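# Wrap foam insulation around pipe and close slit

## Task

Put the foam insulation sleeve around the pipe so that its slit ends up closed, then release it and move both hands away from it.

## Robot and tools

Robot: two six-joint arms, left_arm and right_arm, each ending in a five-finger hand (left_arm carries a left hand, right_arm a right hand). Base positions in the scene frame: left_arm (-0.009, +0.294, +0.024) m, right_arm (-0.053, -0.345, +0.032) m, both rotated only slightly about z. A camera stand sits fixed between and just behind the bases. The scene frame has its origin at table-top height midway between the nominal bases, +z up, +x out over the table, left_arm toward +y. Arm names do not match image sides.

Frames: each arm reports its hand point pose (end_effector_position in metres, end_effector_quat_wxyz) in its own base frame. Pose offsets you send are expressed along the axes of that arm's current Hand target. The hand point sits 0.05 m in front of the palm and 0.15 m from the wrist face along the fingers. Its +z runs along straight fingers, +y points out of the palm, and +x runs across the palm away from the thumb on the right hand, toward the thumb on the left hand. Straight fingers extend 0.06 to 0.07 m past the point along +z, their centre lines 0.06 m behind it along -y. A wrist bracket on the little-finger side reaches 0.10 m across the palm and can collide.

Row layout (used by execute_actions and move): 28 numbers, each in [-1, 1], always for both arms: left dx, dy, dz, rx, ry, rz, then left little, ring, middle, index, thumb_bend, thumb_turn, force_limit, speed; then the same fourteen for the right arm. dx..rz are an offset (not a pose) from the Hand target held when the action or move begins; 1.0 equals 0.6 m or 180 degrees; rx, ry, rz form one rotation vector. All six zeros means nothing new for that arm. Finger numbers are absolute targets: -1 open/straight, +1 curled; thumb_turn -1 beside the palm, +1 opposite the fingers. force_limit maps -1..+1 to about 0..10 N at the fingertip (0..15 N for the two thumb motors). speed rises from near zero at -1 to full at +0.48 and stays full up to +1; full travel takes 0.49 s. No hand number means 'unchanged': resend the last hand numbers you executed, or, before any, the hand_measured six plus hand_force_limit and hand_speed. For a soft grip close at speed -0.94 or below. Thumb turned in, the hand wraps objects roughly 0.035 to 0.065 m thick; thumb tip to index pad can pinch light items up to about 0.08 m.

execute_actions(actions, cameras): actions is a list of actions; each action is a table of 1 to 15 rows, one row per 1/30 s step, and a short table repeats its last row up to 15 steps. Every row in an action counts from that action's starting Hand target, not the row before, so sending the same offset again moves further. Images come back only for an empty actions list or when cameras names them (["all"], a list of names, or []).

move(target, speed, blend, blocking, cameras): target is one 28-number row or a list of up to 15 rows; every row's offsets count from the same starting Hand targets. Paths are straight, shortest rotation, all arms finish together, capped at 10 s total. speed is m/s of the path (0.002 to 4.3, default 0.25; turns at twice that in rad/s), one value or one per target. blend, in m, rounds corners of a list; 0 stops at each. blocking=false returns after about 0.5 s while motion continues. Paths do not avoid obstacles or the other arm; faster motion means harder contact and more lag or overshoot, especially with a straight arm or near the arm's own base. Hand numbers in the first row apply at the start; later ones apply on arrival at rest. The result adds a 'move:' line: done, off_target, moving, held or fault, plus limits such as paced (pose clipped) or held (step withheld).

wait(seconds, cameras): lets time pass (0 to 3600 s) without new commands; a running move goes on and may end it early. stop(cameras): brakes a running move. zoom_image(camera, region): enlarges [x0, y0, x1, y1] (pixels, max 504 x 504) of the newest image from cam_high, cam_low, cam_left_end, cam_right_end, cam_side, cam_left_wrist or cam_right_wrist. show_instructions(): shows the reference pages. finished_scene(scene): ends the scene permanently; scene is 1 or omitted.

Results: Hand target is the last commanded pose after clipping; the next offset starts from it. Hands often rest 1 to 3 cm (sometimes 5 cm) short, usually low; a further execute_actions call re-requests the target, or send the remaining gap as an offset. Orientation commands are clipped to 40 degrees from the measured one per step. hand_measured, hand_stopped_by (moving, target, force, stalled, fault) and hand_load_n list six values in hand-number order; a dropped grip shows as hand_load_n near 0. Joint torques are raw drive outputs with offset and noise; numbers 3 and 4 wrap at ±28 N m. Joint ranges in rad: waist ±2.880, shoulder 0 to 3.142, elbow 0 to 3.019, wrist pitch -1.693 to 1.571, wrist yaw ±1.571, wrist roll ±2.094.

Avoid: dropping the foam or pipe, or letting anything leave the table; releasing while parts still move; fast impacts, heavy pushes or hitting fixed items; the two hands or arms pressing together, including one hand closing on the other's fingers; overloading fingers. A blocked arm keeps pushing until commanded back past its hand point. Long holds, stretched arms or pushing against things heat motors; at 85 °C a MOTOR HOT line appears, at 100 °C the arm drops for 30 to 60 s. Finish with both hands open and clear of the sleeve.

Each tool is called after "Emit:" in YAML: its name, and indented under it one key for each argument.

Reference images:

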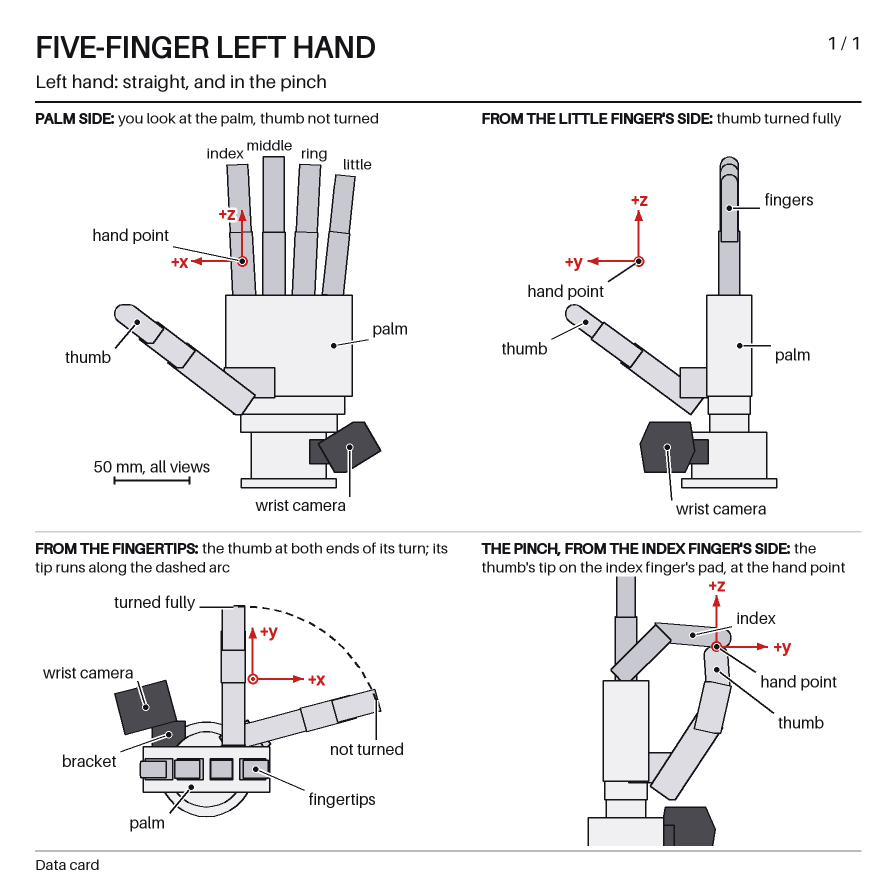

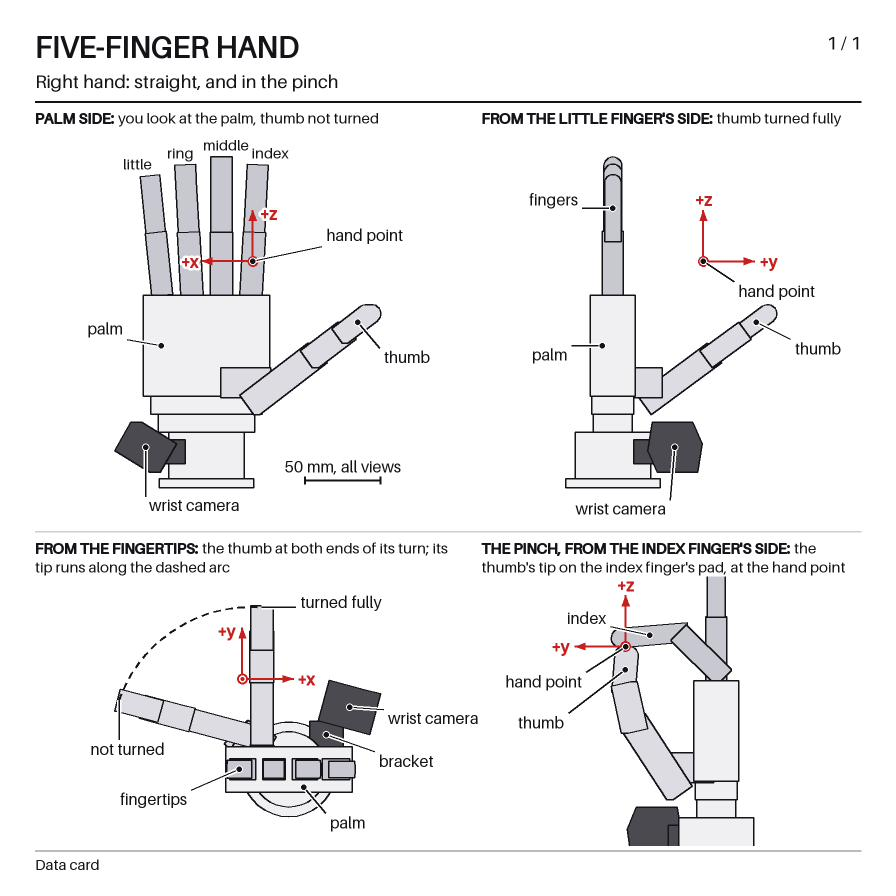

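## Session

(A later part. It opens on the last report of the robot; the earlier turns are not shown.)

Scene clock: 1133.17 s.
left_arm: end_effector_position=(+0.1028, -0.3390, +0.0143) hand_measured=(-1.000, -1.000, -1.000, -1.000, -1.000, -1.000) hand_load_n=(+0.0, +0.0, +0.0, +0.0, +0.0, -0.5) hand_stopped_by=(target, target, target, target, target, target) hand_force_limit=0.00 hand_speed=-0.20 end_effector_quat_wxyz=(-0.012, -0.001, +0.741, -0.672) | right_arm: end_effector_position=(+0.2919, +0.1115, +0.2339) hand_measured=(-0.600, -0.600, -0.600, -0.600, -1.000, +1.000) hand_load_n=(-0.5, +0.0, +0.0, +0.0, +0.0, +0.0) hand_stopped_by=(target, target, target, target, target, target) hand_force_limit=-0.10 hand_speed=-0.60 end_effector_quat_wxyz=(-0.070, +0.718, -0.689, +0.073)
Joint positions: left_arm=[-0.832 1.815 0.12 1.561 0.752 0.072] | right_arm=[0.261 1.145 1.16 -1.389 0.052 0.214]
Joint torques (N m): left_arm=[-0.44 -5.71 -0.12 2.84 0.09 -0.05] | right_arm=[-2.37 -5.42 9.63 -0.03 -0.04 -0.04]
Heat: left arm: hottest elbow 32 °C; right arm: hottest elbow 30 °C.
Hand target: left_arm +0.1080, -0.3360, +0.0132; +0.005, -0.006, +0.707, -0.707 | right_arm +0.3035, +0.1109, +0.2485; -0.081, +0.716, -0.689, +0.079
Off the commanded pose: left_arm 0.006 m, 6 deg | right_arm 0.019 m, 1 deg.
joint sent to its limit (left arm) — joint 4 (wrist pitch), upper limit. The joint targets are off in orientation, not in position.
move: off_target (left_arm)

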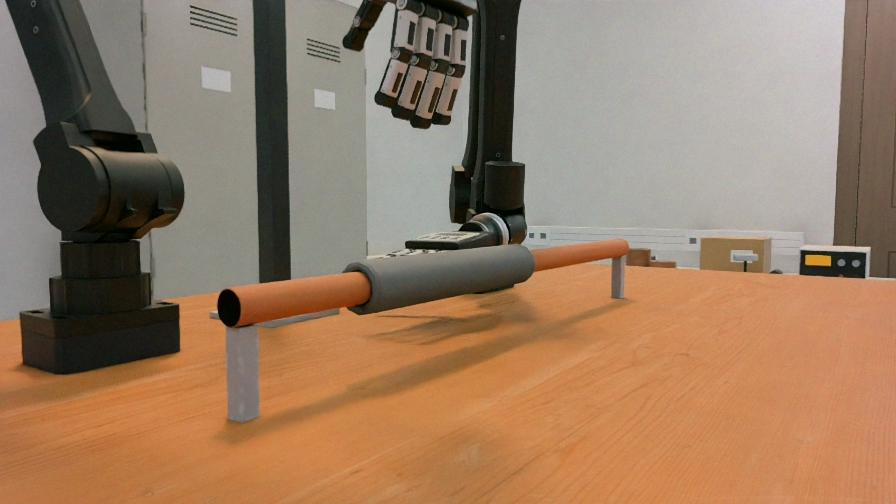

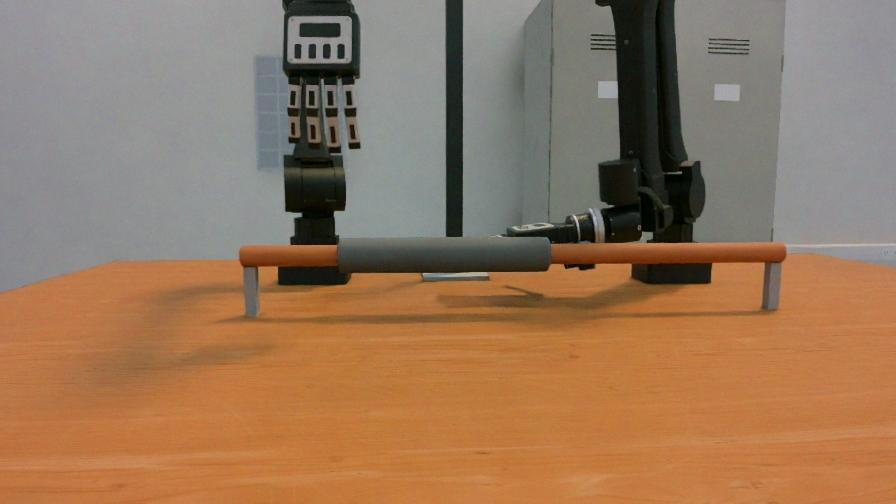

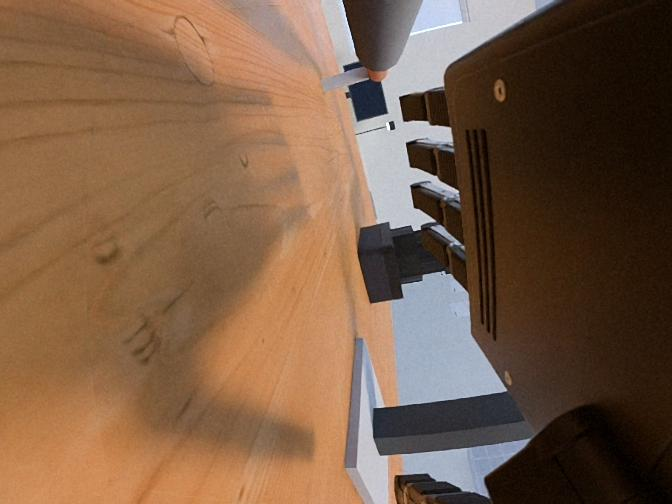

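Emit:
move:
  target: [-0.017,0.03,0.11,0,0,0,-1,-1,-1,-1,-1,-1,0,-0.2, 0,0,0,0,0,0,-0.6,-0.6,-0.6,-0.6,-1,1,-0.1,-0.6]
  speed: 0.08
  cameras: ["cam_right_end", "cam_left_end", "cam_high", "cam_left_wrist"]

Emit:
zoom_image:
  camera: "cam_left_wrist"
  region: [260, 0, 420, 120]

Scene clock: 1135.93 s.
left_arm: end_effector_position=(+0.1238, -0.3964, -0.0061) hand_measured=(-1.000, -1.000, -1.000, -1.000, -1.000, -1.000) hand_load_n=(+0.0, -0.5, +0.0, +0.0, +0.0, -0.5) hand_stopped_by=(target, target, target, target, target, target) hand_force_limit=0.00 hand_speed=-0.20 end_effector_quat_wxyz=(+0.006, -0.004, +0.738, -0.675) | right_arm: end_effector_position=(+0.2919, +0.1115, +0.2339) hand_measured=(-0.600, -0.600, -0.600, -0.600, -1.000, +1.000) hand_load_n=(+0.0, +0.0, +0.0, +0.0, +0.0, +0.0) hand_stopped_by=(target, target, target, target, target, target) hand_force_limit=-0.10 hand_speed=-0.60 end_effector_quat_wxyz=(-0.070, +0.718, -0.689, +0.073)
Joint positions: left_arm=[-0.938 1.939 0.269 1.561 0.616 0.066] | right_arm=[0.261 1.145 1.16 -1.389 0.052 0.214]
Joint torques (N m): left_arm=[-2.9 -7.82 0.96 2.92 -0.08 -0.36] | right_arm=[-2.2 -5.48 9.63 -0.17 -0.04 -0.07]
Heat: left arm: hottest elbow 32 °C; right arm: hottest elbow 30 °C.
Hand target: left_arm +0.1192, -0.4018, -0.0049; +0.005, -0.006, +0.707, -0.707 | right_arm +0.3035, +0.1109, +0.2485; -0.081, +0.716, -0.689, +0.079
Off the commanded pose: left_arm 0.007 m, 5 deg | right_arm 0.019 m, 1 deg.
joint sent to its limit (left arm) — joint 4 (wrist pitch), upper limit. The joint targets are off in orientation, not in position.
move: off_target (left_arm)
Images, in order (width x height): cam_high 896x504, cam_left_end 896x504, cam_right_end 896x504, cam_left_wrist 672x504.

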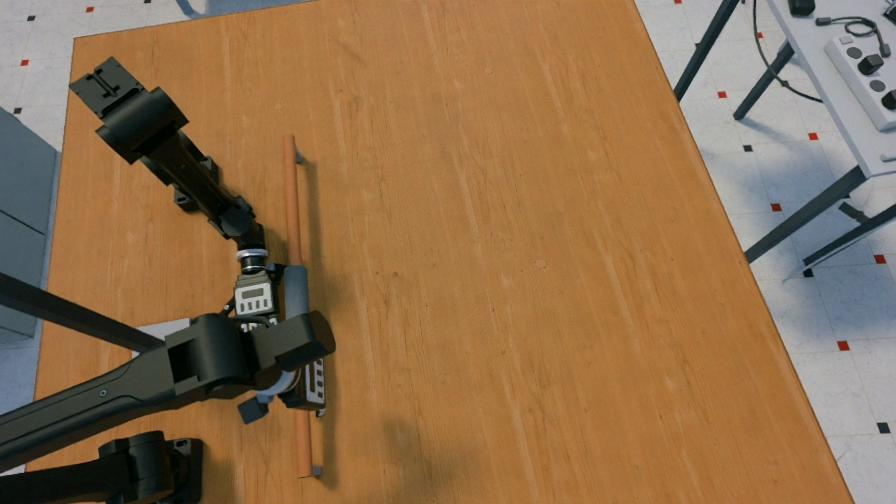

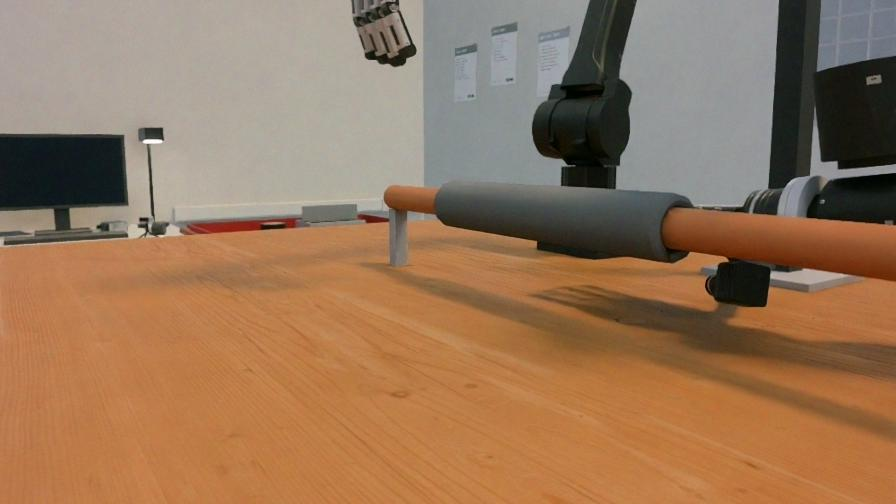

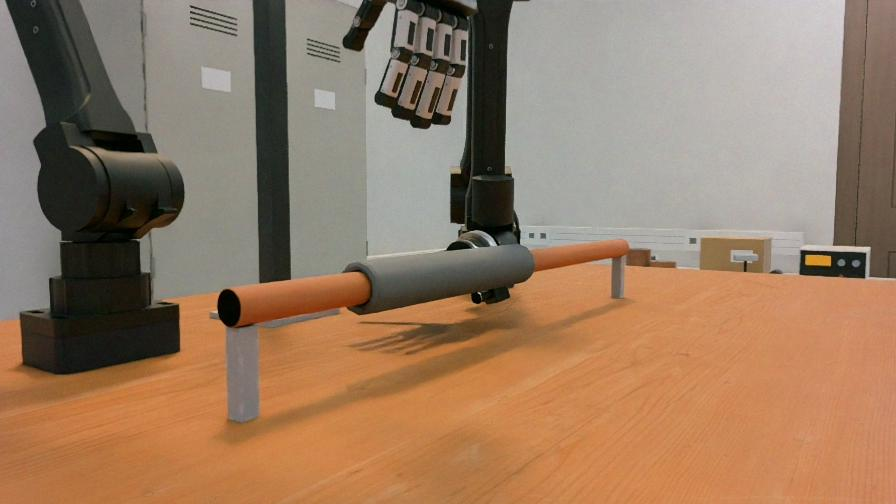

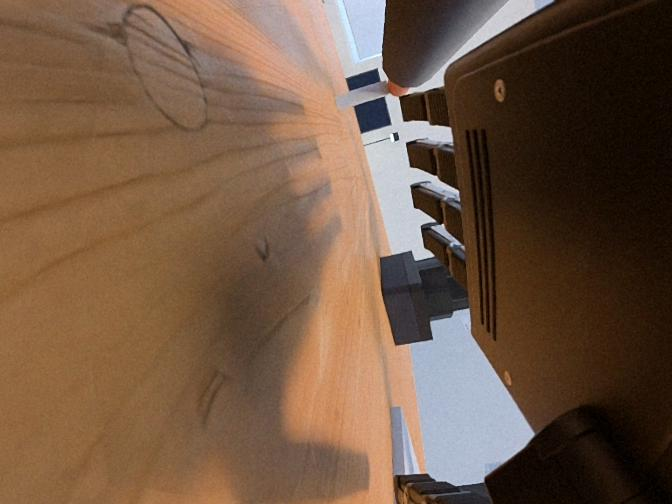

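Scaled by 3.150 from the camera's image (finer frame: 960x720).

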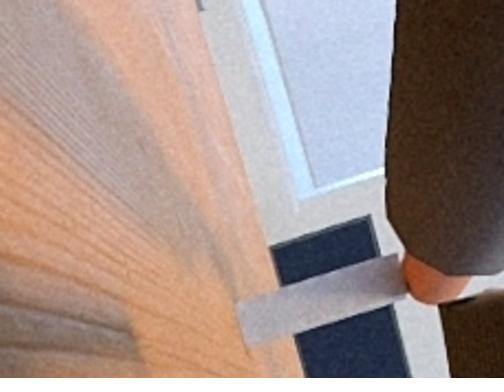

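Emit:
zoom_image:
  camera: "cam_left_wrist"
  region: [375, 0, 475, 90]

Scaled by 5.040 from the camera's image (finer frame: 960x720).

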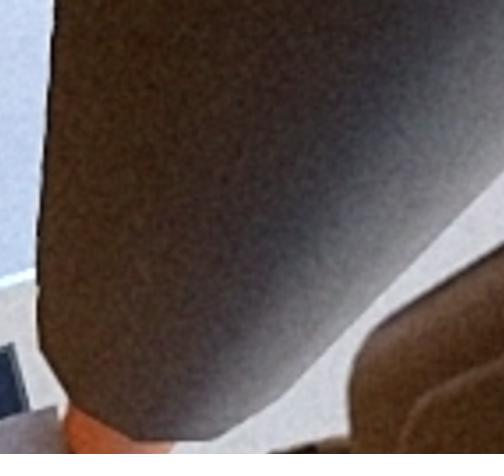

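Emit:
move:
  target:
    - [0.05,-0.02,0,0,0,0,-1,-1,-1,-1,-1,-1,0,-0.2, 0,0,-0.10,0,0,0,-0.6,-0.6,-0.6,-0.6,-1,1,-0.1,-0.6]
    - [0.06,-0.18,-0.04,0,0,0,-1,-1,-1,-1,-1,-1,0,-0.2, 0.08,0.051,-0.1487,0,0,0,-0.6,-0.6,-0.6,-0.6,-1,1,-0.1,-0.6]
  speed: 0.12
  cameras: ["all"]

Scene clock: 1139.13 s.
left_arm: end_effector_position=(+0.0786, -0.3803, +0.1021) hand_measured=(-1.000, -1.000, -1.000, -1.000, -1.000, -1.000) hand_load_n=(-0.5, +0.0, -0.5, +0.0, +0.0, -0.5) hand_stopped_by=(target, target, target, target, target, target) hand_force_limit=0.00 hand_speed=-0.20 end_effector_quat_wxyz=(+0.004, +0.002, +0.706, -0.708) | right_arm: end_effector_position=(+0.2530, +0.0639, +0.3117) hand_measured=(-0.600, -0.600, -0.600, -0.600, -1.000, +1.000) hand_load_n=(+0.0, +0.0, +0.0, +0.0, -0.5, +0.0) hand_stopped_by=(target, target, target, target, target, target) hand_force_limit=-0.10 hand_speed=-0.60 end_effector_quat_wxyz=(-0.065, +0.718, -0.689, +0.067)
Joint positions: left_arm=[-1.041 1.318 0.145 1.175 0.526 0.007] | right_arm=[0.129 1.058 1.303 -1.63 0.023 0.085]
Joint torques (N m): left_arm=[-0.73 -5.42 3.73 1.42 0 -0.28] | right_arm=[-2.43 -6.18 8.91 -0.1 -0.07 -0.03]
Heat: left arm: hottest elbow 31 °C; right arm: hottest elbow 30 °C.
Hand target: left_arm +0.0829, -0.3785, +0.1033; +0.005, -0.006, +0.707, -0.707 | right_arm +0.2554, +0.0611, +0.3285; -0.081, +0.716, -0.689, +0.079
Off the commanded pose: left_arm 0.005 m, 1 deg | right_arm 0.017 m, 2 deg.
move: off_target (right_arm)

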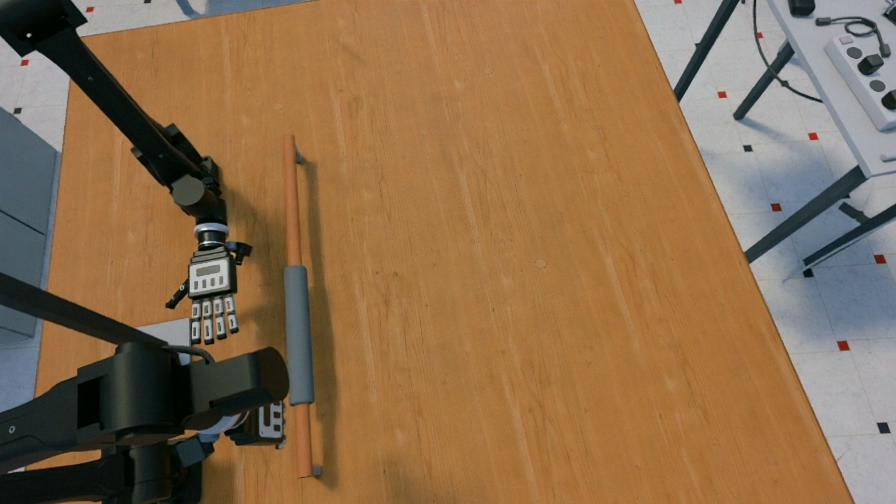

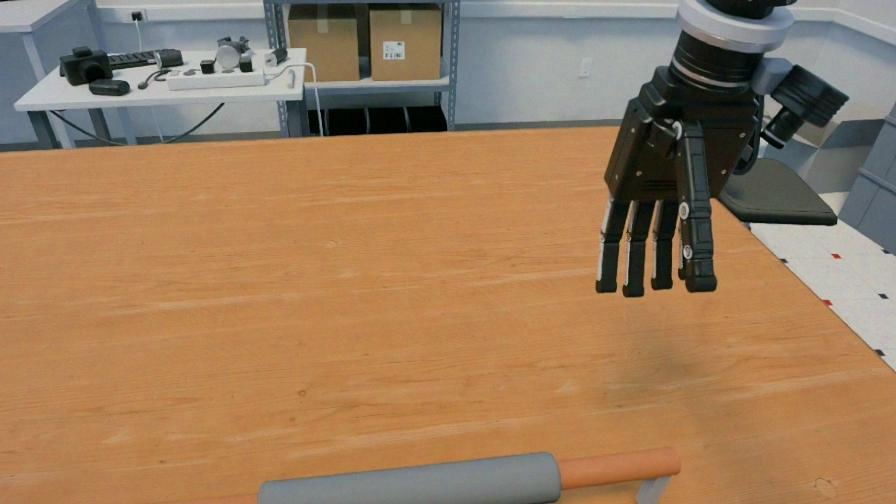

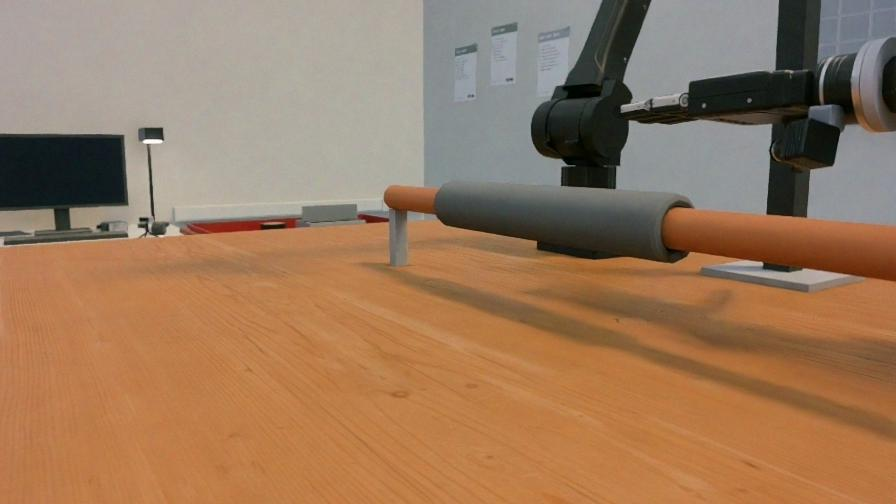

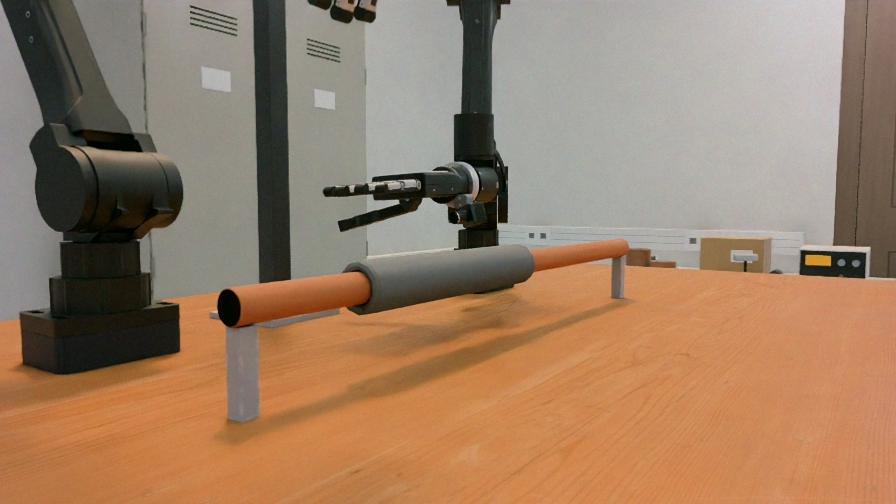

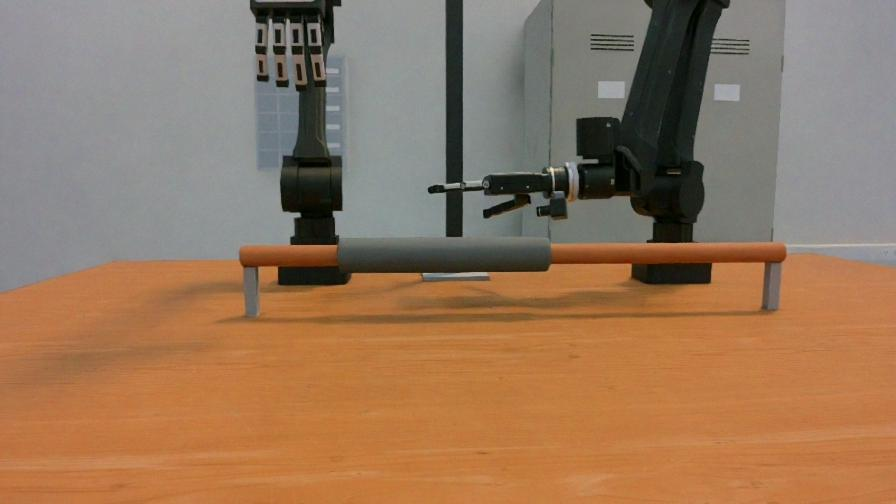

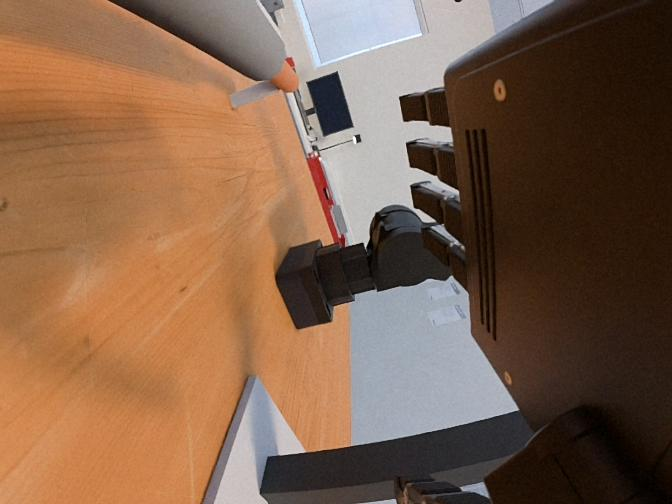

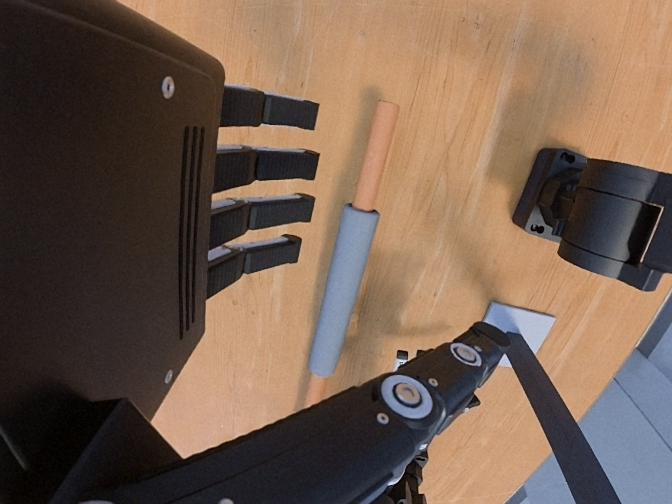

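The foam is on the pipe along its whole length. A low camera view of its underside shows no gap at the slit, and both hands are clear, so I'm ending the scene.

Emit:
finished_scene:
  scene: 1

The scene is finished: the task was done.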